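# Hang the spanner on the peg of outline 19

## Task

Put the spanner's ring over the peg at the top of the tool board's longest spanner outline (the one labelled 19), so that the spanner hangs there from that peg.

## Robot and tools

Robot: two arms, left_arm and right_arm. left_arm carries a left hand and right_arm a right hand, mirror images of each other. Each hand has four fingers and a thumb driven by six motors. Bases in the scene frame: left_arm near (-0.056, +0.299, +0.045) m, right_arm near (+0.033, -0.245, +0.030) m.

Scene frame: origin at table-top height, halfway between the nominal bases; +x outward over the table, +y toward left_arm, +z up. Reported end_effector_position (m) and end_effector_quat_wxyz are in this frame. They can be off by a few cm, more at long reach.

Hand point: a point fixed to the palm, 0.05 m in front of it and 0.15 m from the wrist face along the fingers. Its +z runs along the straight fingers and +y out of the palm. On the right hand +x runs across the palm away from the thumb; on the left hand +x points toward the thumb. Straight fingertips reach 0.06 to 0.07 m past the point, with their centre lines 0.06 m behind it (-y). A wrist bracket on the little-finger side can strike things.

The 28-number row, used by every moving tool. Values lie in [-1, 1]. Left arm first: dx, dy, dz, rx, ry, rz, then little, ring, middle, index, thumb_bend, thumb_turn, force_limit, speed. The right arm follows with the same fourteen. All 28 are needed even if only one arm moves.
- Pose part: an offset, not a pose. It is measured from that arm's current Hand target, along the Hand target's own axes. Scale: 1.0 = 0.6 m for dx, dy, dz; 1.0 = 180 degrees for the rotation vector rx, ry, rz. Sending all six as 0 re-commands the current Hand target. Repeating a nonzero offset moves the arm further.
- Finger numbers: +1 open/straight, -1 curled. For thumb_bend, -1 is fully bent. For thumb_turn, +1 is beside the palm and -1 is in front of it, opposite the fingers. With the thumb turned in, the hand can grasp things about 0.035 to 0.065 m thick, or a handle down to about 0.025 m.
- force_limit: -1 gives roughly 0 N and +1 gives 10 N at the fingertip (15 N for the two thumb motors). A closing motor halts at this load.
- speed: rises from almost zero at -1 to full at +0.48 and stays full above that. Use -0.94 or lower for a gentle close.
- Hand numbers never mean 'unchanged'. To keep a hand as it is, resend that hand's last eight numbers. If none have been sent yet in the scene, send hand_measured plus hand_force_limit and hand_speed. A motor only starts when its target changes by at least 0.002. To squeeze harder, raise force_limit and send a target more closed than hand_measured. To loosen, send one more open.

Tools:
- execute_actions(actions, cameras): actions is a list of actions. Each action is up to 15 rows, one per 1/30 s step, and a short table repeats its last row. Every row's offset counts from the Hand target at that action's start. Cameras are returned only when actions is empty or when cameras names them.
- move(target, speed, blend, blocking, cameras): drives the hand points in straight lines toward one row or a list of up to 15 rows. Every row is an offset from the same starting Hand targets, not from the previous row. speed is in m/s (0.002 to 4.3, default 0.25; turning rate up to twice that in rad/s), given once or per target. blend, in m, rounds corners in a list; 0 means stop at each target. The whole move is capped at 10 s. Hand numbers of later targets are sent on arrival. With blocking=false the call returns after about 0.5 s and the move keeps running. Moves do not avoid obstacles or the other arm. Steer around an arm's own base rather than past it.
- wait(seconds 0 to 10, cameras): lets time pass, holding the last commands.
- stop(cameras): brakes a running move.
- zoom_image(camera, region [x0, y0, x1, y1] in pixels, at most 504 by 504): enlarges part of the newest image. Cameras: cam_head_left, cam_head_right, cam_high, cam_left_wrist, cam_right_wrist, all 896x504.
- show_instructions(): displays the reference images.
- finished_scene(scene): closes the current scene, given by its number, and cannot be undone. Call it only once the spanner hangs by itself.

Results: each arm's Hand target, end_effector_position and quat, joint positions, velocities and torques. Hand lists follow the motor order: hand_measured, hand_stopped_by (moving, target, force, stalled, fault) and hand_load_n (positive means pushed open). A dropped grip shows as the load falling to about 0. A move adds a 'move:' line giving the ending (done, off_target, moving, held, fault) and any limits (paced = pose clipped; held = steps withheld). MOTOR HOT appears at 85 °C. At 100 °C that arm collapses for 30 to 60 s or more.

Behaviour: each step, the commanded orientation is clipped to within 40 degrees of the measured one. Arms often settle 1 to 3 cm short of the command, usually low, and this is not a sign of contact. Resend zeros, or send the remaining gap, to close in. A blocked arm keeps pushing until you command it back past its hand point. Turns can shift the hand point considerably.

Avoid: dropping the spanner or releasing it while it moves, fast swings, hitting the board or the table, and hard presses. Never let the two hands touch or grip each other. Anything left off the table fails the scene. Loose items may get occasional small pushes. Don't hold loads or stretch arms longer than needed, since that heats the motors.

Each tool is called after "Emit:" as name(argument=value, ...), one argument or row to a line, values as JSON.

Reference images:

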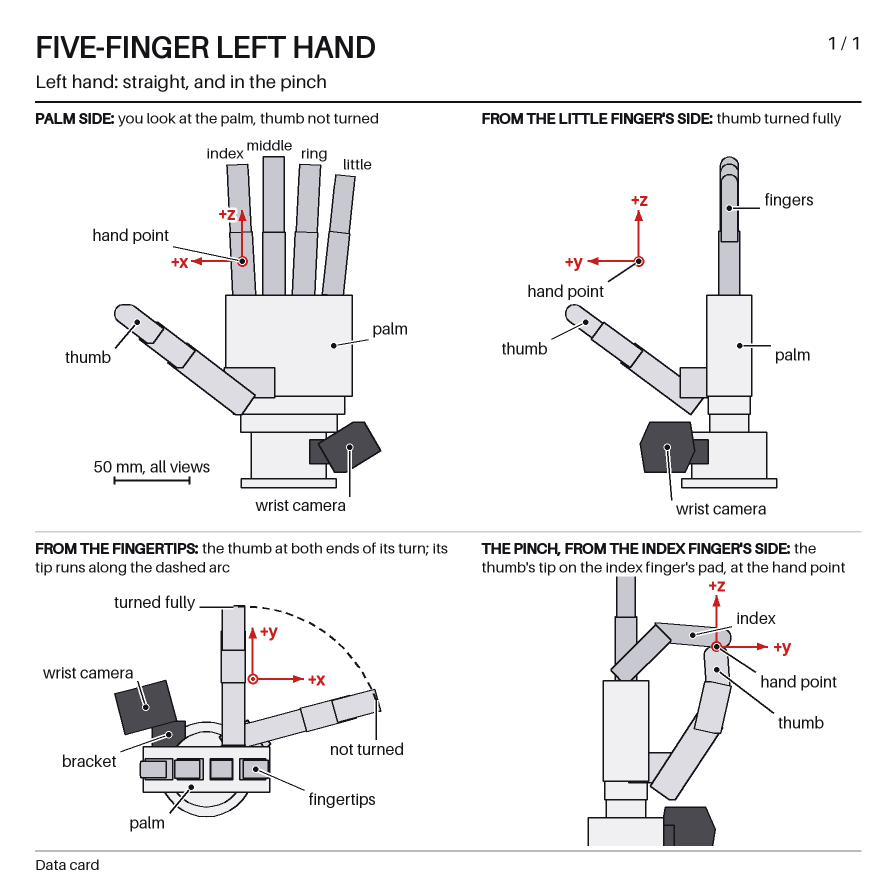

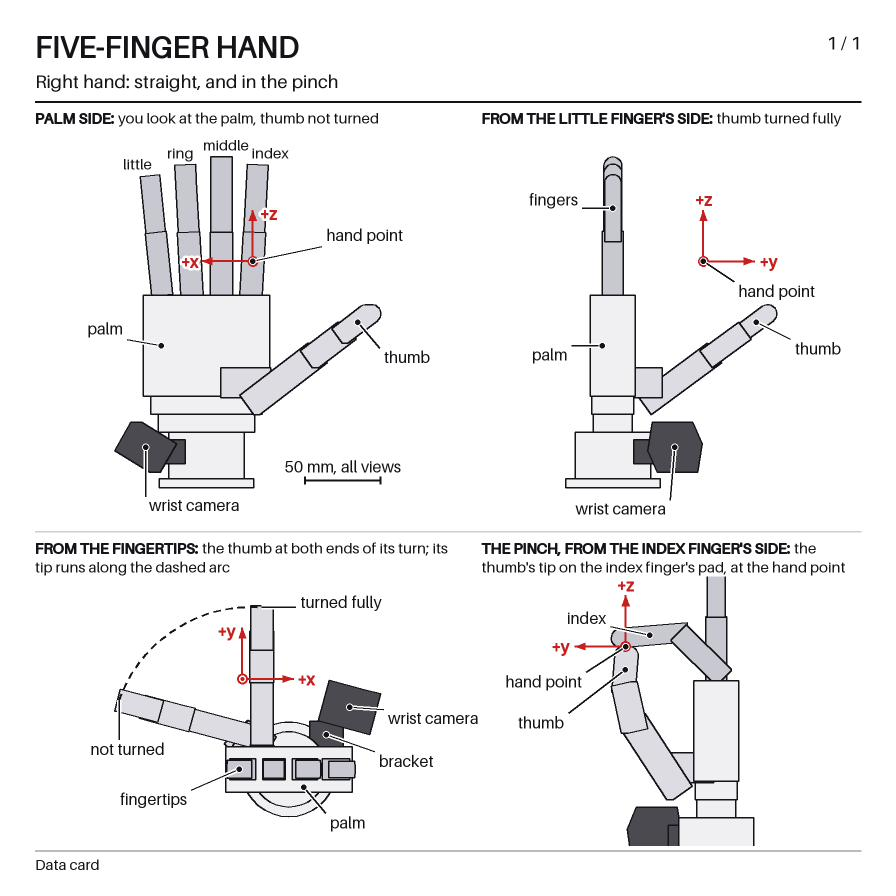

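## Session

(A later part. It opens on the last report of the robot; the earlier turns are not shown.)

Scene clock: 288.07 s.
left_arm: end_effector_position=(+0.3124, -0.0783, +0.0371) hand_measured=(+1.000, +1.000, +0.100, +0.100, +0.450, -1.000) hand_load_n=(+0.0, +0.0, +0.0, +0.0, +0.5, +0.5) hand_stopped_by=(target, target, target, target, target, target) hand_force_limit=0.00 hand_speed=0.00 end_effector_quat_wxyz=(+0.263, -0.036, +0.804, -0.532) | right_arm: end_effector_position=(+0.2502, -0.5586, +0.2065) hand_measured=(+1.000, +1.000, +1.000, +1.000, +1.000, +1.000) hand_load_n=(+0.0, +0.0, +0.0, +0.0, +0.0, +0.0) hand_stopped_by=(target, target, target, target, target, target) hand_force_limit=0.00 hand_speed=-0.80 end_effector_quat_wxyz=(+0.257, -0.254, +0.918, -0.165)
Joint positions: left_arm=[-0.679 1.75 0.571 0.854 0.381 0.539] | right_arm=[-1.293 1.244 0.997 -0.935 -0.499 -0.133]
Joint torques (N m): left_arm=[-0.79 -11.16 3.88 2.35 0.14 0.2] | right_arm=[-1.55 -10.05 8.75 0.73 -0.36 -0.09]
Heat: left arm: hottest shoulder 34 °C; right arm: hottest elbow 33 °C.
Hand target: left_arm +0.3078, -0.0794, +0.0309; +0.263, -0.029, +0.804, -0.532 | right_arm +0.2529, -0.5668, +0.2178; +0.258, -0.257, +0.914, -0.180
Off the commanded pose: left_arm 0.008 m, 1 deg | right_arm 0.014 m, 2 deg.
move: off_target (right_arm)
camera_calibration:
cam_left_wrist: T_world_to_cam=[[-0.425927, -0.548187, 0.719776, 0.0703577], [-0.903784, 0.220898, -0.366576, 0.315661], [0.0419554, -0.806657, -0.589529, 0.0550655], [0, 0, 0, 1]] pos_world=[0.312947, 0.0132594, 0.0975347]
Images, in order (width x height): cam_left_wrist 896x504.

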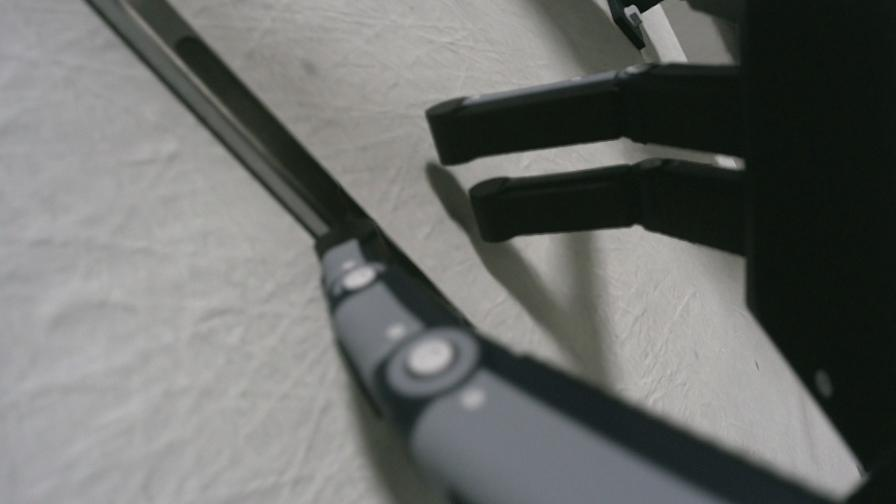

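Emit:
move(
  target=[0.0055,0.0117,-0.0048,0,0,0,1,1,0.1,0.1,0.45,-1,0,0,0,0,0,0,0,0,1,1,1,1,1,1,0,-0.8],
  speed=0.08,
  cameras=["cam_left_wrist"],
)

Emit:
zoom_image(
  camera="cam_left_wrist",
  region=[200, 40, 600, 440],
)

Scene clock: 297.40 s.
left_arm: end_effector_position=(+0.3102, -0.0771, +0.0358) hand_measured=(+1.000, +1.000, +0.100, +0.100, +0.450, -1.000) hand_load_n=(+0.0, +0.0, +0.0, +0.0, -0.5, -0.5) hand_stopped_by=(target, target, target, target, target, target) hand_force_limit=0.00 hand_speed=0.00 end_effector_quat_wxyz=(+0.267, -0.033, +0.801, -0.536) | right_arm: end_effector_position=(+0.2502, -0.5586, +0.2065) hand_measured=(+1.000, +1.000, +1.000, +1.000, +1.000, +1.000) hand_load_n=(+0.0, +0.0, +0.0, +0.0, +0.0, +0.0) hand_stopped_by=(target, target, target, target, target, target) hand_force_limit=0.00 hand_speed=-0.80 end_effector_quat_wxyz=(+0.257, -0.254, +0.918, -0.165)
Joint positions: left_arm=[-0.679 1.759 0.559 0.888 0.384 0.541] | right_arm=[-1.293 1.244 0.997 -0.935 -0.499 -0.133]
Joint torques (N m): left_arm=[-0.32 -10.4 3.6 2.15 0.2 0.2] | right_arm=[-1.55 -9.88 8.75 0.72 -0.37 -0.09]
Heat: left arm: hottest shoulder 34 °C; right arm: hottest elbow 33 °C.
Hand target: left_arm +0.3054, -0.0750, +0.0244; +0.263, -0.029, +0.804, -0.532 | right_arm +0.2529, -0.5668, +0.2178; +0.258, -0.257, +0.914, -0.180
Off the commanded pose: left_arm 0.013 m, 1 deg | right_arm 0.014 m, 2 deg.
move: off_target (left_arm, right_arm)
camera_calibration:
cam_left_wrist: T_world_to_cam=[[-0.435996, -0.541296, 0.718962, 0.0747645], [-0.898789, 0.221357, -0.378391, 0.311862], [0.0456741, -0.811172, -0.583022, 0.053519], [0, 0, 0, 1]] pos_world=[0.310451, 0.0148499, 0.0954557]
Images, in order (width x height): cam_left_wrist 896x504.

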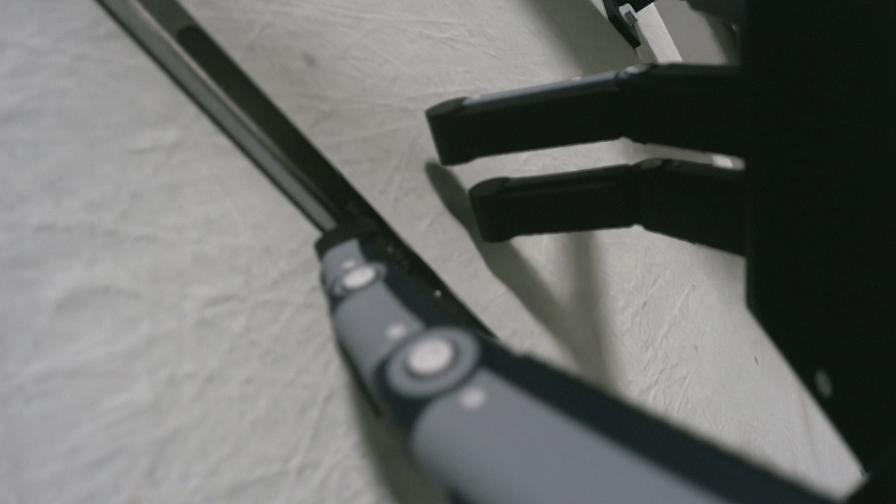

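Scaled by 1.260 from the camera's 896x504 image, which has a finer 1280x720 frame.

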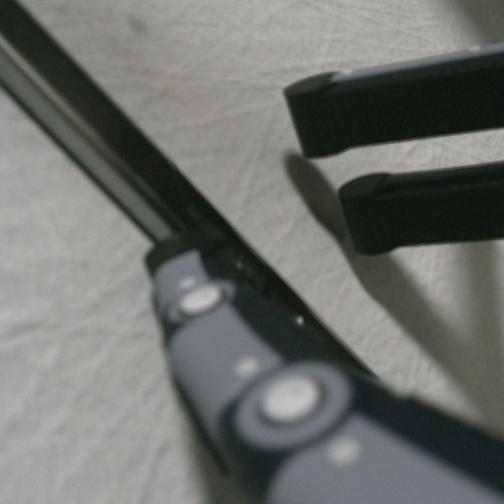

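Emit:
move(
  target=[0.004,0.0095,0.003,0,0,0,1,1,0.1,0.1,0.45,-1,0,0,0,0,0,0,0,0,1,1,1,1,1,1,0,-0.8],
  speed=0.08,
  cameras=["cam_left_wrist"],
)

Emit:
zoom_image(
  camera="cam_left_wrist",
  region=[200, 40, 600, 440],
)

Scene clock: 301.00 s.
left_arm: end_effector_position=(+0.3115, -0.0786, +0.0353) hand_measured=(+1.000, +1.000, +0.100, +0.100, +0.450, -1.000) hand_load_n=(+0.0, +0.0, +0.0, +0.0, -0.5, +0.0) hand_stopped_by=(target, target, target, target, target, target) hand_force_limit=0.00 hand_speed=0.00 end_effector_quat_wxyz=(+0.270, -0.030, +0.797, -0.540) | right_arm: end_effector_position=(+0.2502, -0.5586, +0.2065) hand_measured=(+1.000, +1.000, +1.000, +1.000, +1.000, +1.000) hand_load_n=(+0.0, +0.0, +0.0, +0.0, +0.0, +0.0) hand_stopped_by=(target, target, target, target, target, target) hand_force_limit=0.00 hand_speed=-0.80 end_effector_quat_wxyz=(+0.257, -0.254, +0.918, -0.165)
Joint positions: left_arm=[-0.679 1.773 0.559 0.916 0.386 0.541] | right_arm=[-1.293 1.244 0.997 -0.935 -0.499 -0.133]
Joint torques (N m): left_arm=[-0.26 -9.76 3.49 1.96 0.13 0.2] | right_arm=[-1.38 -9.93 8.79 0.7 -0.36 -0.09]
Heat: left arm: hottest shoulder 34 °C; right arm: hottest elbow 33 °C.
Hand target: left_arm +0.3055, -0.0748, +0.0179; +0.263, -0.029, +0.804, -0.532 | right_arm +0.2529, -0.5668, +0.2178; +0.258, -0.257, +0.914, -0.180
Off the commanded pose: left_arm 0.019 m, 2 deg | right_arm 0.014 m, 2 deg.
move: off_target (left_arm, right_arm)
camera_calibration:
cam_left_wrist: T_world_to_cam=[[-0.445488, -0.533452, 0.719006, 0.0784518], [-0.893863, 0.219726, -0.390806, 0.311927], [0.0504918, -0.816792, -0.574719, 0.0497396], [0, 0, 0, 1]] pos_world=[0.311258, 0.0139386, 0.094082]
Images, in order (width x height): cam_left_wrist 896x504.

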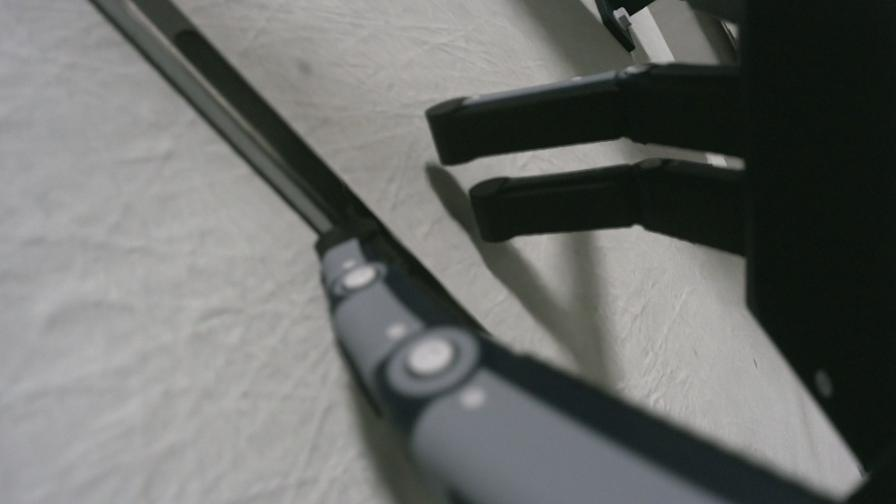

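Scaled by 1.260 from the camera's 896x504 image, which has a finer 1280x720 frame.

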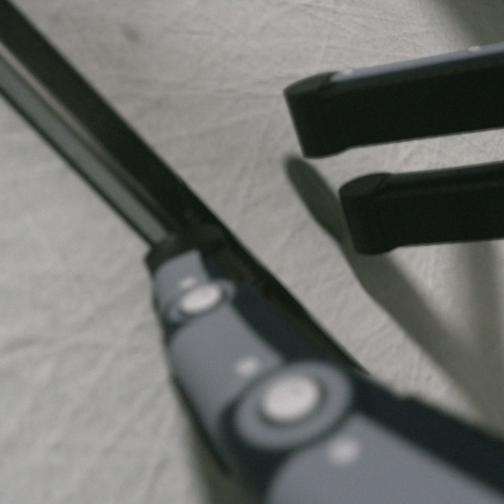

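Emit:
execute_actions(
  actions=[
    [[0,0,0,0,0,0,1,1,-0.5,-0.5,0.45,-1,-0.4,-0.9,0,0,0,0,0,0,1,1,1,1,1,1,0,-0.8]],
    [[0,0,0,0,0,0,1,1,-0.5,-0.5,0.45,-1,-0.4,-0.9,0,0,0,0,0,0,1,1,1,1,1,1,0,-0.8]],
    [[0,0,0,0,0,0,1,1,-0.5,-0.5,0.45,-1,-0.4,-0.9,0,0,0,0,0,0,1,1,1,1,1,1,0,-0.8]],
    [[0,0,0,0,0,0,1,1,-0.5,-0.5,0.45,-1,-0.4,-0.9,0,0,0,0,0,0,1,1,1,1,1,1,0,-0.8]],
  ],
  cameras=["cam_left_wrist","cam_head_right"],
)

Emit:
zoom_image(
  camera="cam_left_wrist",
  region=[200, 40, 600, 440],
)

Scene clock: 309.77 s.
left_arm: end_effector_position=(+0.3116, -0.0787, +0.0354) hand_measured=(+1.000, +1.000, -0.484, -0.500, +0.450, -1.000) hand_load_n=(+0.0, +0.0, +2.5, +0.0, +2.5, +0.0) hand_stopped_by=(target, target, force, target, target, target) hand_force_limit=-0.40 hand_speed=-0.90 end_effector_quat_wxyz=(+0.271, -0.030, +0.796, -0.540) | right_arm: end_effector_position=(+0.2502, -0.5586, +0.2065) hand_measured=(+1.000, +1.000, +1.000, +1.000, +1.000, +1.000) hand_load_n=(+0.0, +0.0, +0.0, +0.0, +0.0, -0.5) hand_stopped_by=(target, target, target, target, target, target) hand_force_limit=0.00 hand_speed=-0.80 end_effector_quat_wxyz=(+0.257, -0.254, +0.918, -0.165)
Joint positions: left_arm=[-0.679 1.773 0.559 0.918 0.387 0.542] | right_arm=[-1.293 1.244 0.997 -0.935 -0.499 -0.133]
Joint torques (N m): left_arm=[-0.21 -9.76 3.51 1.84 0.13 0.2] | right_arm=[-1.61 -9.93 8.73 0.73 -0.37 -0.09]
Heat: left arm: hottest shoulder 33 °C; right arm: hottest elbow 33 °C.
Hand target: left_arm +0.3055, -0.0748, +0.0178; +0.263, -0.029, +0.804, -0.532 | right_arm +0.2529, -0.5668, +0.2178; +0.258, -0.257, +0.914, -0.180
Off the commanded pose: left_arm 0.019 m, 2 deg | right_arm 0.014 m, 2 deg.
Step readings (end_effector_position of left_arm | right_arm):
0: (+0.3115, -0.0786, +0.0353) | (+0.2502, -0.5586, +0.2065)
1: (+0.3115, -0.0786, +0.0353) | (+0.2502, -0.5586, +0.2065)
2: (+0.3115, -0.0786, +0.0353) | (+0.2502, -0.5586, +0.2065)
4: (+0.3115, -0.0786, +0.0353) | (+0.2502, -0.5586, +0.2065)
8: (+0.3115, -0.0786, +0.0353) | (+0.2502, -0.5586, +0.2065)
15: (+0.3115, -0.0786, +0.0353) | (+0.2502, -0.5586, +0.2065)
16: (+0.3115, -0.0786, +0.0353) | (+0.2502, -0.5586, +0.2065)
17: (+0.3115, -0.0786, +0.0353) | (+0.2502, -0.5586, +0.2065)
19: (+0.3115, -0.0786, +0.0353) | (+0.2502, -0.5586, +0.2065)
23: (+0.3115, -0.0786, +0.0353) | (+0.2502, -0.5586, +0.2065)
30: (+0.3115, -0.0786, +0.0353) | (+0.2502, -0.5586, +0.2065)
31: (+0.3115, -0.0786, +0.0353) | (+0.2502, -0.5586, +0.2065)
32: (+0.3115, -0.0786, +0.0353) | (+0.2502, -0.5586, +0.2065)
34: (+0.3115, -0.0786, +0.0353) | (+0.2502, -0.5586, +0.2065)
38: (+0.3115, -0.0786, +0.0353) | (+0.2502, -0.5586, +0.2065)
45: (+0.3115, -0.0787, +0.0354) | (+0.2502, -0.5586, +0.2065)
46: (+0.3115, -0.0787, +0.0354) | (+0.2502, -0.5586, +0.2065)
47: (+0.3115, -0.0787, +0.0354) | (+0.2502, -0.5586, +0.2065)
49: (+0.3115, -0.0787, +0.0354) | (+0.2502, -0.5586, +0.2065)
53: (+0.3115, -0.0787, +0.0353) | (+0.2502, -0.5586, +0.2065)
60: (+0.3115, -0.0787, +0.0353) | (+0.2502, -0.5586, +0.2065)
camera_calibration:
cam_left_wrist: T_world_to_cam=[[-0.446555, -0.532778, 0.718843, 0.0787794], [-0.893313, 0.219863, -0.391984, 0.311978], [0.0507939, -0.817195, -0.574119, 0.0495084], [0, 0, 0, 1]] pos_world=[0.311359, 0.0138377, 0.094084]
Images, in order (width x height): cam_head_right 896x504, cam_left_wrist 896x504.

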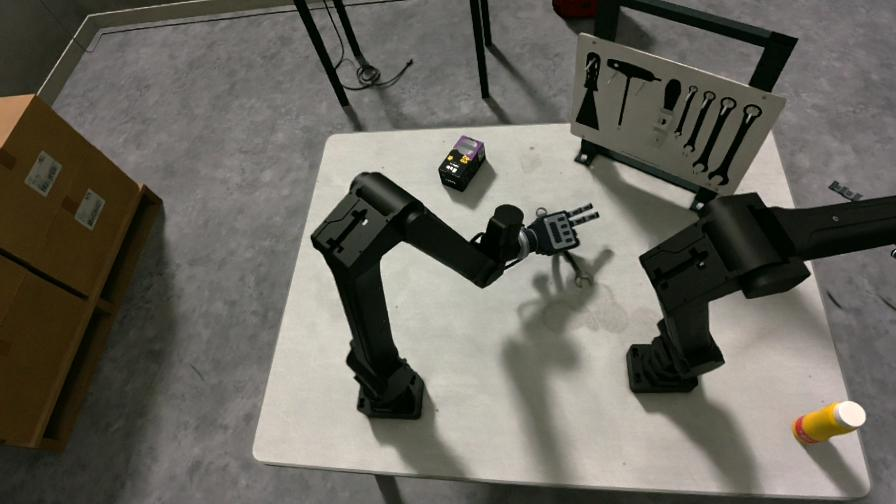

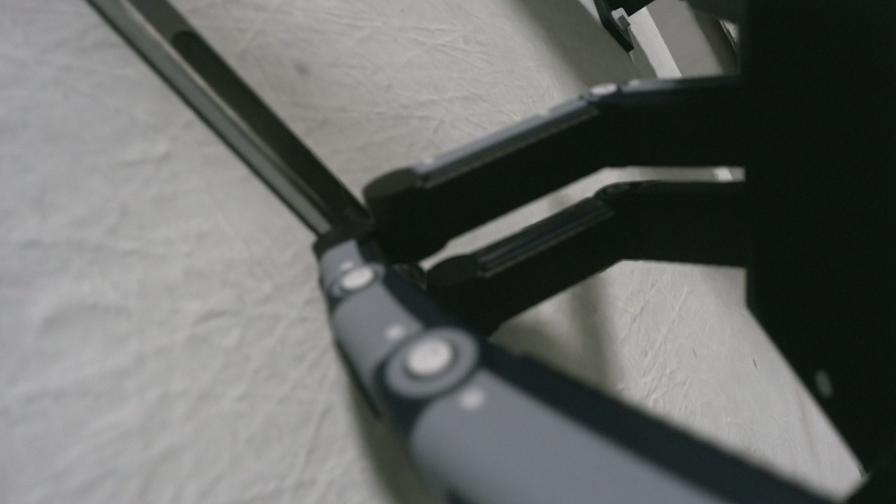

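Scaled by 1.260 from the camera's 896x504 image, which has a finer 1280x720 frame.

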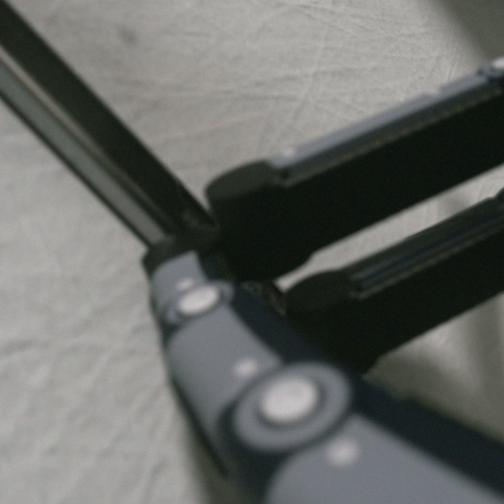

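Emit:
execute_actions(
  actions=[
    [[0,0,0,0,0,0,1,1,-0.484,-0.9,0.45,-1,-0.4,-0.9,0,0,0,0,0,0,1,1,1,1,1,1,0,-0.8]],
    [[0,0,0,0,0,0,1,1,-0.484,-0.9,0.45,-1,-0.4,-0.9,0,0,0,0,0,0,1,1,1,1,1,1,0,-0.8]],
    [[0,0,0,0,0,0,1,1,-0.8,-0.9,0.45,-1,0.0,-0.9,0,0,0,0,0,0,1,1,1,1,1,1,0,-0.8]],
  ],
  cameras=["cam_left_wrist"],
)

Emit:
zoom_image(
  camera="cam_left_wrist",
  region=[200, 40, 600, 440],
)

Scene clock: 314.80 s.
left_arm: end_effector_position=(+0.3117, -0.0788, +0.0356) hand_measured=(+1.000, +1.000, -0.508, -0.900, +0.452, -1.000) hand_load_n=(+0.0, +0.0, +5.0, +0.0, +4.0, +0.0) hand_stopped_by=(target, target, force, target, target, target) hand_force_limit=0.00 hand_speed=-0.90 end_effector_quat_wxyz=(+0.271, -0.029, +0.796, -0.540) | right_arm: end_effector_position=(+0.2502, -0.5586, +0.2065) hand_measured=(+1.000, +1.000, +1.000, +1.000, +1.000, +1.000) hand_load_n=(+0.0, +0.0, +0.0, +0.0, +0.0, -0.5) hand_stopped_by=(target, target, target, target, target, target) hand_force_limit=0.00 hand_speed=-0.80 end_effector_quat_wxyz=(+0.257, -0.254, +0.918, -0.165)
Joint positions: left_arm=[-0.679 1.773 0.559 0.919 0.387 0.542] | right_arm=[-1.293 1.244 0.997 -0.935 -0.499 -0.133]
Joint torques (N m): left_arm=[-0.32 -9.82 3.48 1.84 0.12 0.19] | right_arm=[-1.67 -9.88 8.69 0.79 -0.36 -0.09]
Heat: left arm: hottest shoulder 33 °C; right arm: hottest elbow 33 °C.
Hand target: left_arm +0.3055, -0.0749, +0.0179; +0.263, -0.029, +0.804, -0.532 | right_arm +0.2529, -0.5668, +0.2178; +0.258, -0.257, +0.914, -0.180
Off the commanded pose: left_arm 0.019 m, 2 deg | right_arm 0.014 m, 2 deg.
Step readings (end_effector_position of left_arm | right_arm):
0: (+0.3116, -0.0787, +0.0354) | (+0.2502, -0.5586, +0.2065)
1: (+0.3116, -0.0787, +0.0354) | (+0.2502, -0.5586, +0.2065)
2: (+0.3116, -0.0787, +0.0354) | (+0.2502, -0.5586, +0.2065)
4: (+0.3116, -0.0787, +0.0354) | (+0.2502, -0.5586, +0.2065)
8: (+0.3116, -0.0787, +0.0354) | (+0.2502, -0.5586, +0.2065)
15: (+0.3116, -0.0787, +0.0354) | (+0.2502, -0.5586, +0.2065)
16: (+0.3116, -0.0787, +0.0354) | (+0.2502, -0.5586, +0.2065)
17: (+0.3116, -0.0787, +0.0354) | (+0.2502, -0.5586, +0.2065)
19: (+0.3116, -0.0787, +0.0354) | (+0.2502, -0.5586, +0.2065)
23: (+0.3116, -0.0787, +0.0354) | (+0.2502, -0.5586, +0.2065)
30: (+0.3116, -0.0787, +0.0354) | (+0.2502, -0.5586, +0.2065)
31: (+0.3116, -0.0787, +0.0354) | (+0.2502, -0.5586, +0.2065)
32: (+0.3116, -0.0787, +0.0354) | (+0.2502, -0.5586, +0.2065)
34: (+0.3116, -0.0787, +0.0354) | (+0.2502, -0.5586, +0.2065)
38: (+0.3117, -0.0788, +0.0356) | (+0.2502, -0.5586, +0.2065)
45: (+0.3117, -0.0788, +0.0356) | (+0.2502, -0.5586, +0.2065)
camera_calibration:
cam_left_wrist: T_world_to_cam=[[-0.4473, -0.532479, 0.718602, 0.0788323], [-0.892918, 0.219877, -0.392876, 0.31204], [0.0511947, -0.817386, -0.573811, 0.0493905], [0, 0, 0, 1]] pos_world=[0.311359, 0.0137373, 0.094285]
Images, in order (width x height): cam_left_wrist 896x504.

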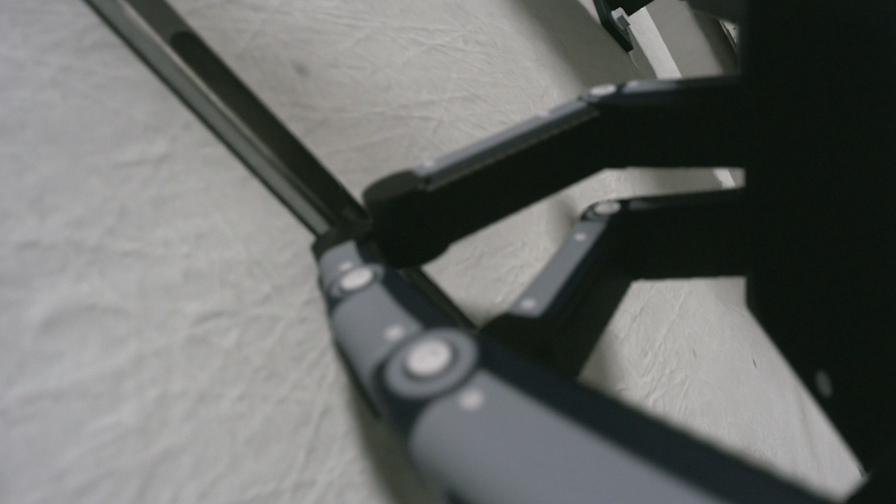

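Scaled by 1.260 from the camera's 896x504 image, which has a finer 1280x720 frame.

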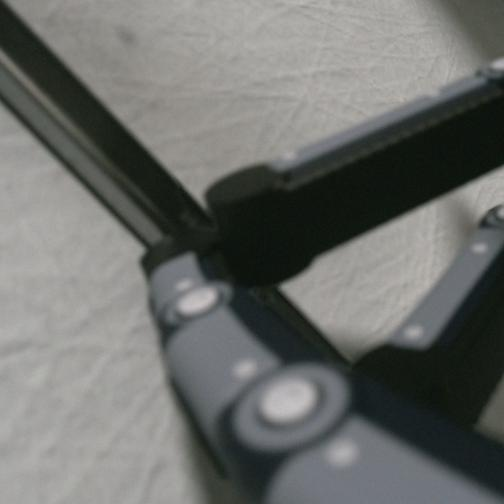

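Emit:
move(
  target=[
    [0,0,0,0,0,0,1,1,0.1,0.1,0.452,-1,0,-0.4,0,0,0,0,0,0,1,1,1,1,1,1,0,-0.8],
    [-0.0078,-0.0174,-0.0059,0,0,0.0556,1,1,0.1,0.1,0.452,-1,0,-0.4,0,0,0,0,0,0,1,1,1,1,1,1,0,-0.8],
  ],
  speed=0.08,
  cameras=["cam_left_wrist"],
)

Emit:
zoom_image(
  camera="cam_left_wrist",
  region=[200, 40, 600, 440],
)

Scene clock: 325.00 s.
left_arm: end_effector_position=(+0.3111, -0.0788, +0.0332) hand_measured=(+1.000, +1.000, +0.100, +0.100, +0.452, -1.000) hand_load_n=(-0.5, +0.0, +0.0, +0.5, +0.0, +0.0) hand_stopped_by=(target, target, target, target, target, target) hand_force_limit=0.00 hand_speed=-0.40 end_effector_quat_wxyz=(+0.311, +0.037, +0.799, -0.514) | right_arm: end_effector_position=(+0.2502, -0.5586, +0.2065) hand_measured=(+1.000, +1.000, +1.000, +1.000, +1.000, +1.000) hand_load_n=(+0.0, +0.0, +0.0, +0.0, +0.0, +0.0) hand_stopped_by=(target, target, target, target, target, target) hand_force_limit=0.00 hand_speed=-0.80 end_effector_quat_wxyz=(+0.257, -0.254, +0.918, -0.165)
Joint positions: left_arm=[-0.706 1.771 0.55 0.919 0.364 0.7] | right_arm=[-1.293 1.244 0.997 -0.935 -0.499 -0.133]
Joint torques (N m): left_arm=[-0.5 -13.51 3.14 0.75 -0.08 0.27] | right_arm=[-1.49 -9.7 8.79 0.7 -0.37 -0.09]
Heat: left arm: hottest shoulder 33 °C; right arm: hottest elbow 33 °C.
Hand target: left_arm +0.3055, -0.0747, +0.0297; +0.309, +0.041, +0.804, -0.507 | right_arm +0.2529, -0.5668, +0.2178; +0.258, -0.257, +0.914, -0.180
Off the commanded pose: left_arm 0.008 m, 1 deg | right_arm 0.014 m, 2 deg.
move: off_target (right_arm)
camera_calibration:
cam_left_wrist: T_world_to_cam=[[-0.561458, -0.562602, 0.606831, 0.117241], [-0.822386, 0.297919, -0.484691, 0.297839], [0.0919015, -0.771183, -0.629945, 0.0409685], [0, 0, 0, 1]] pos_world=[0.306999, 0.00882247, 0.099022]
Images, in order (width x height): cam_left_wrist 896x504.

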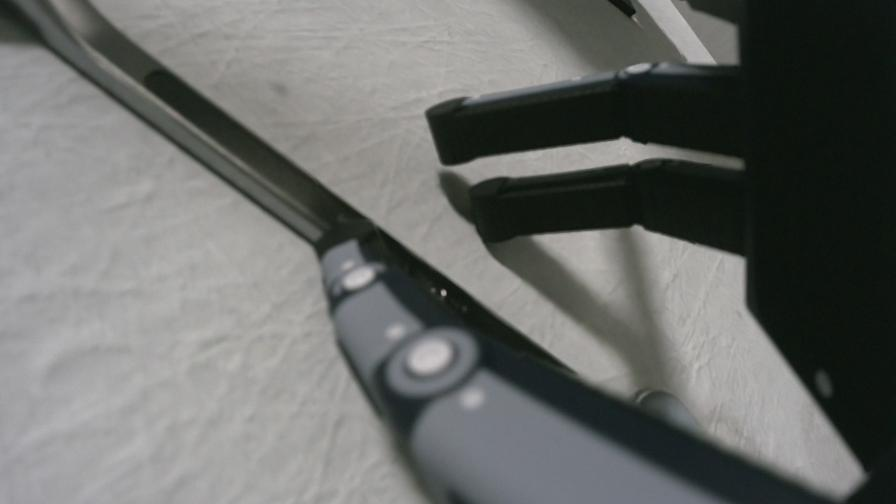

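Scaled by 1.260 from the camera's 896x504 image, which has a finer 1280x720 frame.

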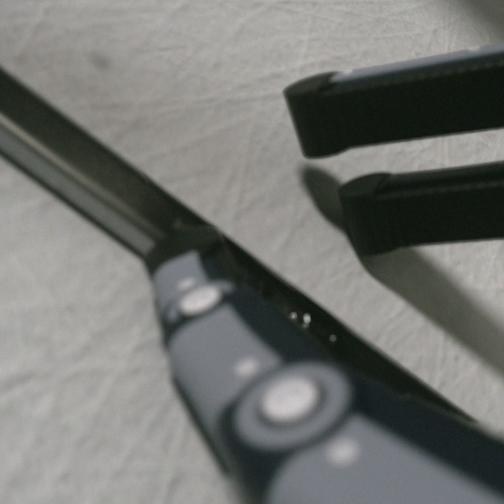

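Emit:
execute_actions(
  actions=[
    [[0,0,0,0,0,0,1,1,-0.7,-0.7,0.452,-1,-0.4,-0.9,0,0,0,0,0,0,1,1,1,1,1,1,0,-0.8]],
    [[0,0,0,0,0,0,1,1,-0.7,-0.7,0.452,-1,-0.4,-0.9,0,0,0,0,0,0,1,1,1,1,1,1,0,-0.8]],
    [[0,0,0,0,0,0,1,1,-0.7,-0.7,0.452,-1,-0.4,-0.9,0,0,0,0,0,0,1,1,1,1,1,1,0,-0.8]],
    [[0,0,0,0,0,0,1,1,-0.7,-0.7,0.452,-1,-0.4,-0.9,0,0,0,0,0,0,1,1,1,1,1,1,0,-0.8]],
  ],
  cameras=["cam_left_wrist"],
)

Emit:
zoom_image(
  camera="cam_left_wrist",
  region=[200, 40, 600, 440],
)

Scene clock: 331.57 s.
left_arm: end_effector_position=(+0.3102, -0.0769, +0.0332) hand_measured=(+1.000, +1.000, -0.494, -0.700, +0.452, -1.000) hand_load_n=(+0.0, +0.0, +3.0, +0.0, +3.0, +0.5) hand_stopped_by=(target, target, force, target, target, target) hand_force_limit=-0.40 hand_speed=-0.90 end_effector_quat_wxyz=(+0.313, +0.038, +0.799, -0.512) | right_arm: end_effector_position=(+0.2502, -0.5586, +0.2065) hand_measured=(+1.000, +1.000, +1.000, +1.000, +1.000, +1.000) hand_load_n=(+0.0, +0.0, +0.0, +0.0, +0.0, +0.0) hand_stopped_by=(target, target, target, target, target, target) hand_force_limit=0.00 hand_speed=-0.80 end_effector_quat_wxyz=(+0.257, -0.254, +0.918, -0.165)
Joint positions: left_arm=[-0.706 1.767 0.545 0.918 0.36 0.706] | right_arm=[-1.293 1.244 0.997 -0.935 -0.499 -0.133]
Joint torques (N m): left_arm=[-0.38 -13.04 3.56 0.73 0.05 0.21] | right_arm=[-1.49 -9.93 8.79 0.75 -0.37 -0.09]
Heat: left arm: hottest shoulder 33 °C; right arm: hottest elbow 33 °C.
Hand target: left_arm +0.3054, -0.0749, +0.0298; +0.309, +0.041, +0.804, -0.507 | right_arm +0.2529, -0.5668, +0.2178; +0.258, -0.257, +0.914, -0.180
Off the commanded pose: left_arm 0.006 m, 1 deg | right_arm 0.014 m, 2 deg.
Step readings (end_effector_position of left_arm | right_arm):
0: (+0.3110, -0.0789, +0.0332) | (+0.2502, -0.5586, +0.2065)
1: (+0.3110, -0.0789, +0.0332) | (+0.2502, -0.5586, +0.2065)
2: (+0.3110, -0.0789, +0.0332) | (+0.2502, -0.5586, +0.2065)
4: (+0.3111, -0.0789, +0.0334) | (+0.2502, -0.5586, +0.2065)
8: (+0.3113, -0.0788, +0.0336) | (+0.2502, -0.5586, +0.2065)
15: (+0.3114, -0.0787, +0.0336) | (+0.2502, -0.5586, +0.2065)
16: (+0.3115, -0.0787, +0.0336) | (+0.2502, -0.5586, +0.2065)
17: (+0.3115, -0.0787, +0.0336) | (+0.2502, -0.5586, +0.2065)
19: (+0.3115, -0.0787, +0.0336) | (+0.2502, -0.5586, +0.2065)
23: (+0.3116, -0.0786, +0.0336) | (+0.2502, -0.5586, +0.2065)
30: (+0.3118, -0.0785, +0.0336) | (+0.2502, -0.5586, +0.2065)
31: (+0.3118, -0.0785, +0.0336) | (+0.2502, -0.5586, +0.2065)
32: (+0.3117, -0.0783, +0.0334) | (+0.2502, -0.5586, +0.2065)
34: (+0.3113, -0.0780, +0.0330) | (+0.2502, -0.5586, +0.2065)
38: (+0.3113, -0.0779, +0.0330) | (+0.2502, -0.5586, +0.2065)
45: (+0.3113, -0.0779, +0.0330) | (+0.2502, -0.5586, +0.2065)
46: (+0.3113, -0.0779, +0.0330) | (+0.2502, -0.5586, +0.2065)
47: (+0.3114, -0.0780, +0.0332) | (+0.2502, -0.5586, +0.2065)
49: (+0.3114, -0.0780, +0.0332) | (+0.2502, -0.5586, +0.2065)
53: (+0.3117, -0.0782, +0.0347) | (+0.2502, -0.5586, +0.2065)
60: (+0.3107, -0.0773, +0.0338) | (+0.2502, -0.5586, +0.2065)
camera_calibration:
cam_left_wrist: T_world_to_cam=[[-0.563009, -0.566364, 0.601875, 0.118133], [-0.820891, 0.298902, -0.486616, 0.296241], [0.0957001, -0.768043, -0.633207, 0.0416253], [0, 0, 0, 1]] pos_world=[0.305708, 0.010329, 0.099412]
Images, in order (width x height): cam_left_wrist 896x504.

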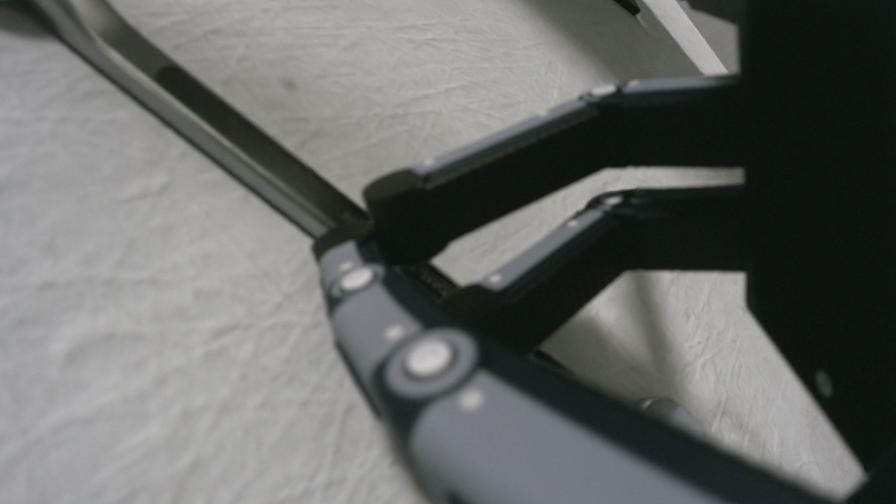

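Scaled by 1.260 from the camera's 896x504 image, which has a finer 1280x720 frame.

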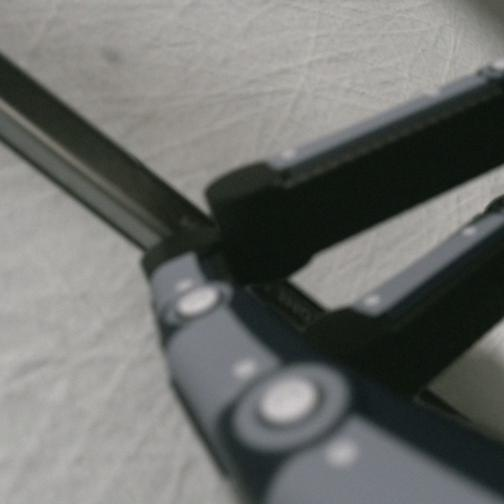

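Emit:
move(
  target=[
    [0,0,0,0,0,0,1,1,-0.8,-0.7,0.452,-1,0.2,-0.85,0,0,0,0,0,0,1,1,1,1,1,1,0,-0.8],
    [-0.0255,-0.0566,-0.0191,0,0,0,1,1,-0.8,-0.7,0.452,-1,0.2,-0.85,0,0,0,0,0,0,1,1,1,1,1,1,0,-0.8],
  ],
  speed=0.08,
  cameras=["cam_left_wrist","cam_head_right","cam_high"],
)

Emit:
zoom_image(
  camera="cam_left_wrist",
  region=[200, 40, 600, 440],
)

Emit:
zoom_image(
  camera="cam_high",
  region=[340, 120, 460, 230],
)

Scene clock: 338.73 s.
left_arm: end_effector_position=(+0.3036, -0.0771, +0.0676) hand_measured=(+1.000, +1.000, -0.546, -0.700, +0.454, -1.000) hand_load_n=(+0.0, +0.0, +6.0, +0.0, +6.0, +0.5) hand_stopped_by=(target, target, force, target, target, target) hand_force_limit=0.20 hand_speed=-0.85 end_effector_quat_wxyz=(+0.311, +0.038, +0.802, -0.508) | right_arm: end_effector_position=(+0.2502, -0.5586, +0.2065) hand_measured=(+1.000, +1.000, +1.000, +1.000, +1.000, +1.000) hand_load_n=(+0.0, +0.0, +0.0, +0.0, +0.0, +0.0) hand_stopped_by=(target, target, target, target, target, target) hand_force_limit=0.00 hand_speed=-0.80 end_effector_quat_wxyz=(+0.257, -0.254, +0.918, -0.165)
Joint positions: left_arm=[-0.721 1.629 0.541 0.776 0.344 0.706] | right_arm=[-1.293 1.244 0.997 -0.935 -0.499 -0.133]
Joint torques (N m): left_arm=[-0.73 -12.57 4.97 0.79 0.04 0.15] | right_arm=[-1.67 -9.99 8.72 0.76 -0.35 -0.08]
Heat: left arm: hottest shoulder 33 °C; right arm: hottest elbow 33 °C.
Hand target: left_arm +0.2997, -0.0778, +0.0683; +0.309, +0.041, +0.804, -0.507 | right_arm +0.2529, -0.5668, +0.2178; +0.258, -0.257, +0.914, -0.180
Off the commanded pose: left_arm 0.004 m, 1 deg | right_arm 0.014 m, 2 deg.
move: off_target (right_arm)
camera_calibration:
cam_left_wrist: T_world_to_cam=[[-0.560728, -0.572278, 0.5984, 0.0926352], [-0.822613, 0.302724, -0.481317, 0.308071], [0.0942971, -0.76214, -0.640509, 0.0653272], [0, 0, 0, 1]] pos_world=[0.299206, 0.00954116, 0.134689]
Images, in order (width x height): cam_head_right 896x504, cam_high 896x504, cam_left_wrist 896x504.

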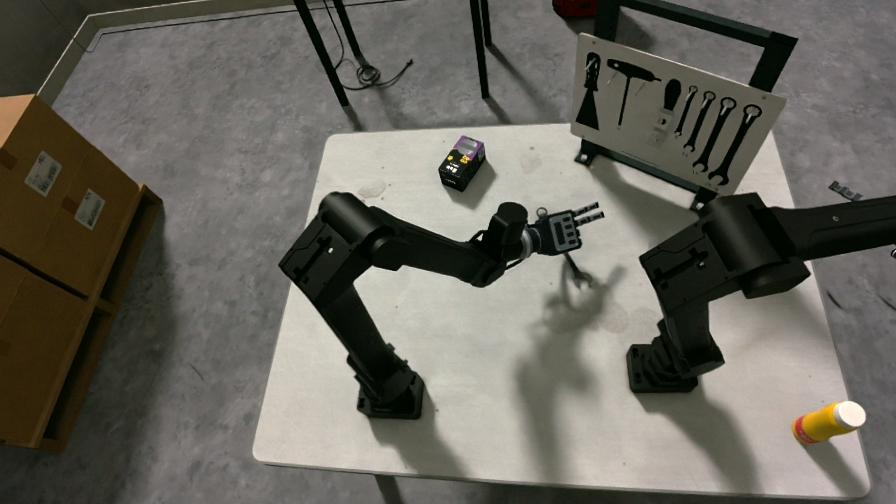

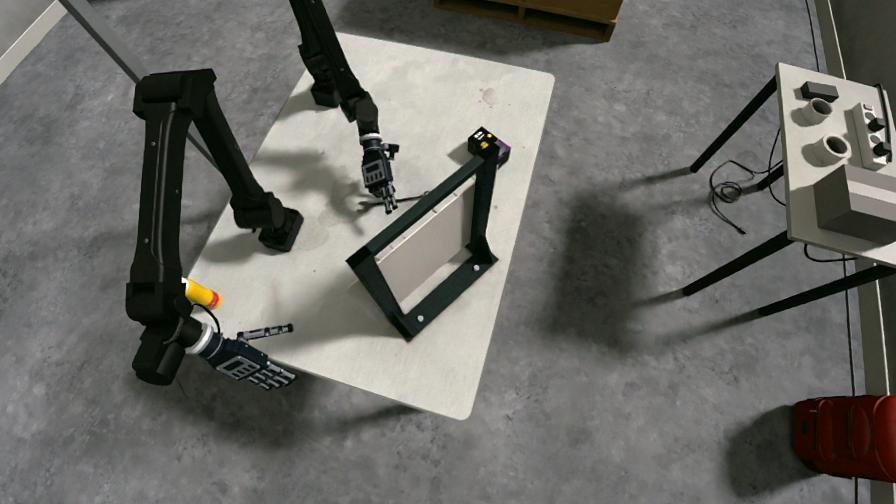

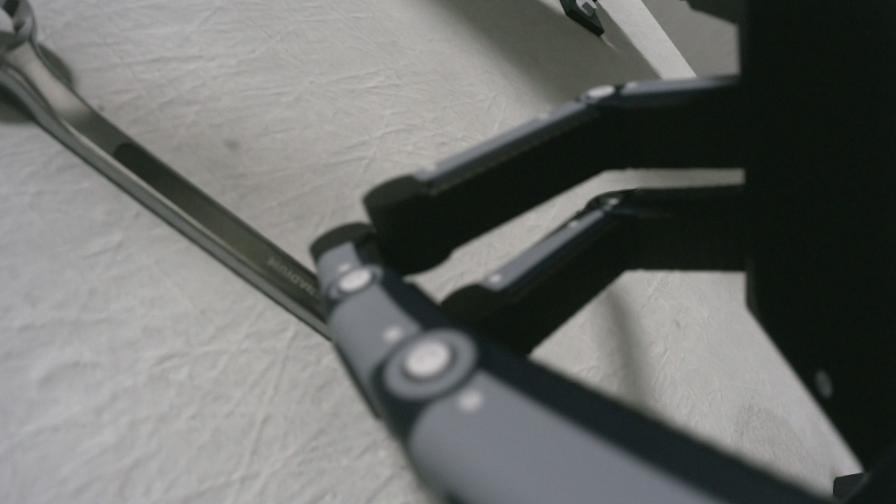

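Scaled by 1.260 from the camera's 896x504 image, which has a finer 1280x720 frame.

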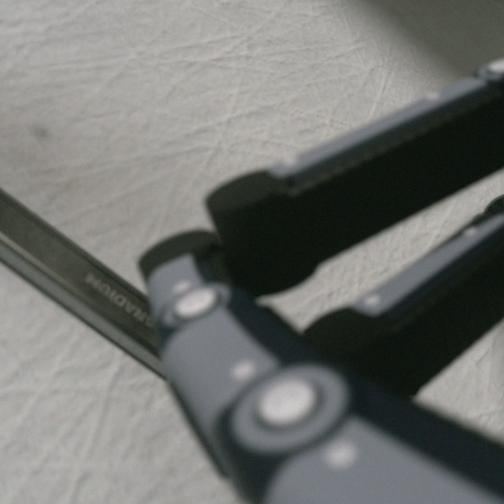

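Scaled by 4.200 from the camera's 896x504 image, which has a finer 1280x720 frame.

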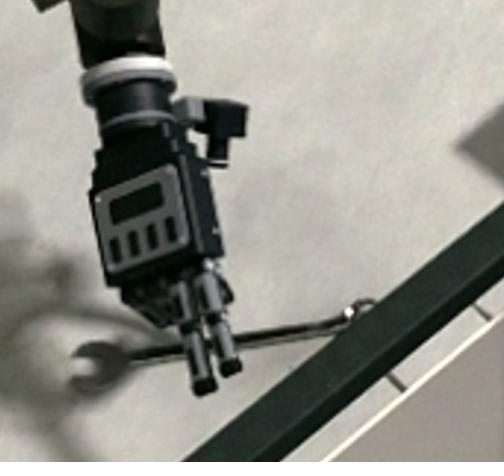

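Emit:
move(
  target=[
    [0,0,0,0,0,0,1,1,0.1,0.1,0.45,-1,0.2,-0.4,0,0,0,0,0,0,1,1,1,1,1,1,0,-0.8],
    [0.0227,0.0325,0.0018,0,0,-0.0556,1,1,0.1,0.1,0.45,-1,0.2,-0.4,0,0,0,0,0,0,1,1,1,1,1,1,0,-0.8],
  ],
  speed=0.08,
  cameras=["cam_left_wrist"],
)

Emit:
zoom_image(
  camera="cam_left_wrist",
  region=[100, 40, 500, 440],
)

Scene clock: 366.23 s.
left_arm: end_effector_position=(+0.2964, -0.0761, +0.0519) hand_measured=(+1.000, +1.000, +0.100, +0.100, +0.450, -1.000) hand_load_n=(+0.0, +0.0, +0.0, -0.5, +0.0, +0.0) hand_stopped_by=(target, target, target, target, target, target) hand_force_limit=0.20 hand_speed=-0.40 end_effector_quat_wxyz=(+0.265, -0.023, +0.804, -0.531) | right_arm: end_effector_position=(+0.2502, -0.5586, +0.2065) hand_measured=(+1.000, +1.000, +1.000, +1.000, +1.000, +1.000) hand_load_n=(+0.0, +0.0, +0.0, +0.0, +0.0, +0.0) hand_stopped_by=(target, target, target, target, target, target) hand_force_limit=0.00 hand_speed=-0.80 end_effector_quat_wxyz=(+0.257, -0.254, +0.918, -0.165)
Joint positions: left_arm=[-0.699 1.677 0.535 0.82 0.374 0.556] | right_arm=[-1.293 1.244 0.997 -0.935 -0.499 -0.133]
Joint torques (N m): left_arm=[0.62 -10.17 4.25 2.28 0.19 0.04] | right_arm=[-1.67 -9.93 8.72 0.69 -0.37 -0.1]
Heat: left arm: hottest shoulder 34 °C; right arm: hottest elbow 33 °C.
Hand target: left_arm +0.2966, -0.0727, +0.0452; +0.263, -0.029, +0.804, -0.532 | right_arm +0.2529, -0.5668, +0.2178; +0.258, -0.257, +0.914, -0.180
Off the commanded pose: left_arm 0.007 m, 1 deg | right_arm 0.014 m, 2 deg.
move: off_target (right_arm)
camera_calibration:
cam_left_wrist: T_world_to_cam=[[-0.449238, -0.545667, 0.707413, 0.0619076], [-0.892646, 0.241352, -0.3807, 0.305198], [0.0369998, -0.802494, -0.595512, 0.0682171], [0, 0, 0, 1]] pos_world=[0.29772, 0.0148646, 0.113019]
Images, in order (width x height): cam_left_wrist 896x504.

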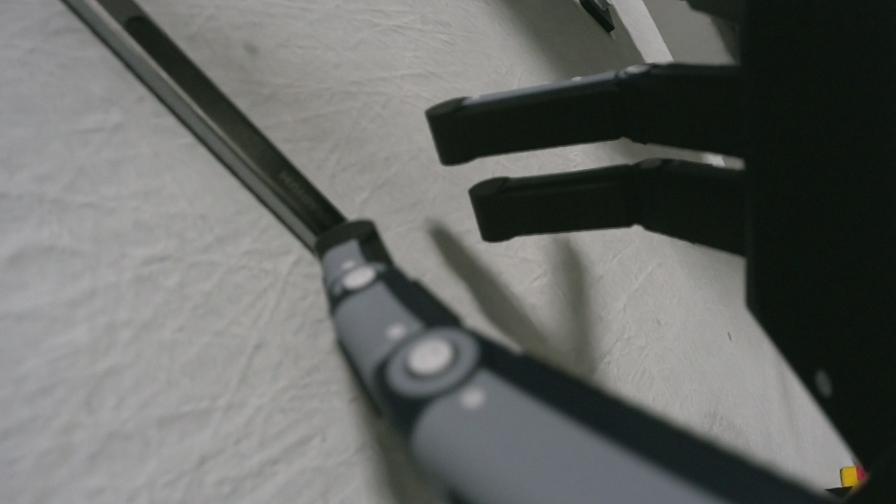

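Scaled by 1.260 from the camera's 896x504 image, which has a finer 1280x720 frame.

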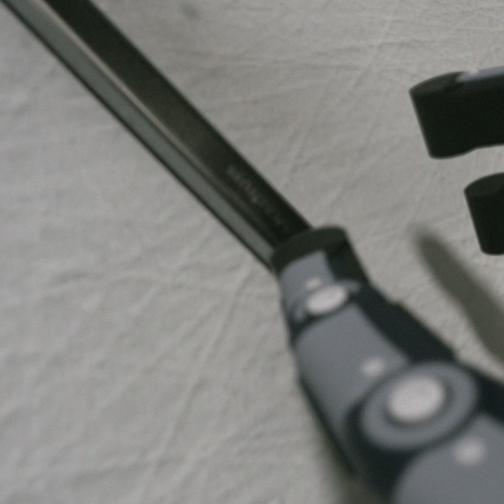

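Emit:
move(
  target=[0.0122,0.0271,0.0092,0,0,0,1,1,0.1,0.1,0.45,-1,0.2,-0.4,0,0,0,0,0,0,1,1,1,1,1,1,0,-0.8],
  speed=0.08,
  cameras=["cam_left_wrist"],
)

Emit:
zoom_image(
  camera="cam_left_wrist",
  region=[150, 40, 550, 440],
)

Scene clock: 370.07 s.
left_arm: end_effector_position=(+0.2975, -0.0773, +0.0354) hand_measured=(+1.000, +1.000, +0.100, +0.100, +0.450, -1.000) hand_load_n=(+0.0, +0.0, +0.0, +0.0, +0.0, +0.0) hand_stopped_by=(target, target, target, target, target, target) hand_force_limit=0.20 hand_speed=-0.40 end_effector_quat_wxyz=(+0.267, -0.022, +0.803, -0.533) | right_arm: end_effector_position=(+0.2502, -0.5586, +0.2065) hand_measured=(+1.000, +1.000, +1.000, +1.000, +1.000, +1.000) hand_load_n=(+0.0, +0.0, +0.0, +0.0, +0.0, +0.0) hand_stopped_by=(target, target, target, target, target, target) hand_force_limit=0.00 hand_speed=-0.80 end_effector_quat_wxyz=(+0.257, -0.254, +0.918, -0.165)
Joint positions: left_arm=[-0.699 1.744 0.535 0.892 0.375 0.556] | right_arm=[-1.293 1.244 0.997 -0.935 -0.499 -0.133]
Joint torques (N m): left_arm=[0.62 -10.34 3.58 2.25 0.16 0.03] | right_arm=[-1.67 -9.7 8.72 0.72 -0.38 -0.07]
Heat: left arm: hottest shoulder 34 °C; right arm: hottest elbow 33 °C.
Hand target: left_arm +0.2966, -0.0727, +0.0266; +0.263, -0.029, +0.804, -0.532 | right_arm +0.2529, -0.5668, +0.2178; +0.258, -0.257, +0.914, -0.180
Off the commanded pose: left_arm 0.010 m, 1 deg | right_arm 0.014 m, 2 deg.
move: off_target (right_arm)
camera_calibration:
cam_left_wrist: T_world_to_cam=[[-0.45253, -0.542324, 0.707885, 0.0746576], [-0.890918, 0.240677, -0.385149, 0.299713], [0.038504, -0.804959, -0.59208, 0.0566551], [0, 0, 0, 1]] pos_world=[0.298623, 0.0139596, 0.0961295]
Images, in order (width x height): cam_left_wrist 896x504.

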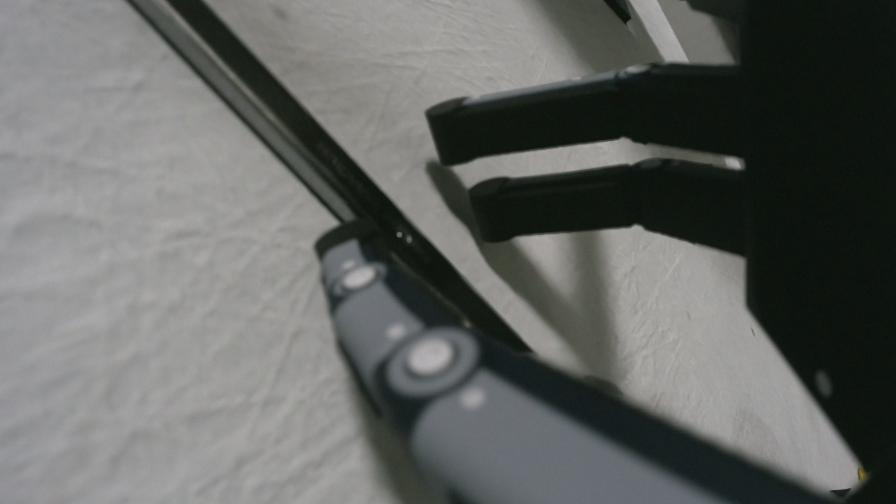

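Scaled by 1.260 from the camera's 896x504 image, which has a finer 1280x720 frame.

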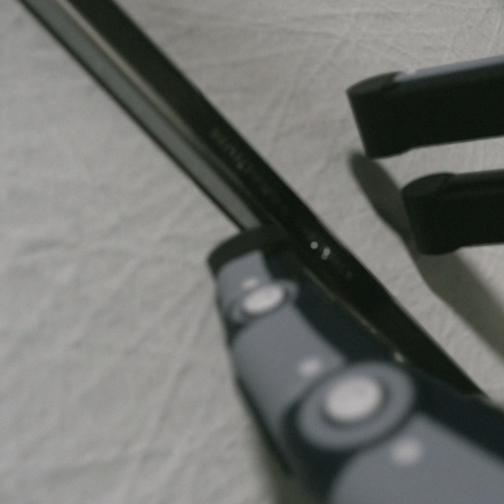

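Emit:
move(
  target=[0.0026,0.0058,0.002,0,0,0,1,1,0.1,0.1,0.37,-1,0.2,-0.4,0,0,0,0,0,0,1,1,1,1,1,1,0,-0.8],
  speed=0.08,
)

Scene clock: 375.30 s.
left_arm: end_effector_position=(+0.2980, -0.0777, +0.0330) hand_measured=(+1.000, +1.000, +0.100, +0.100, +0.370, -1.000) hand_load_n=(+0.0, +0.0, +0.0, +0.0, +0.0, +0.0) hand_stopped_by=(target, target, target, target, target, target) hand_force_limit=0.20 hand_speed=-0.40 end_effector_quat_wxyz=(+0.268, -0.022, +0.801, -0.534) | right_arm: end_effector_position=(+0.2502, -0.5586, +0.2065) hand_measured=(+1.000, +1.000, +1.000, +1.000, +1.000, +1.000) hand_load_n=(+0.0, -0.5, +0.0, +0.0, +0.0, +0.0) hand_stopped_by=(target, target, target, target, target, target) hand_force_limit=0.00 hand_speed=-0.80 end_effector_quat_wxyz=(+0.257, -0.254, +0.918, -0.165)
Joint positions: left_arm=[-0.699 1.756 0.535 0.908 0.375 0.555] | right_arm=[-1.293 1.244 0.997 -0.935 -0.499 -0.133]
Joint torques (N m): left_arm=[0.67 -10.17 3.52 2.19 0.15 0.04] | right_arm=[-1.73 -9.82 8.72 0.7 -0.37 -0.09]
Heat: left arm: hottest shoulder 33 °C; right arm: hottest elbow 33 °C.
Hand target: left_arm +0.2966, -0.0727, +0.0227; +0.263, -0.029, +0.804, -0.532 | right_arm +0.2529, -0.5668, +0.2178; +0.258, -0.257, +0.914, -0.180
Off the commanded pose: left_arm 0.012 m, 1 deg | right_arm 0.014 m, 2 deg.
move: off_target (left_arm, right_arm)


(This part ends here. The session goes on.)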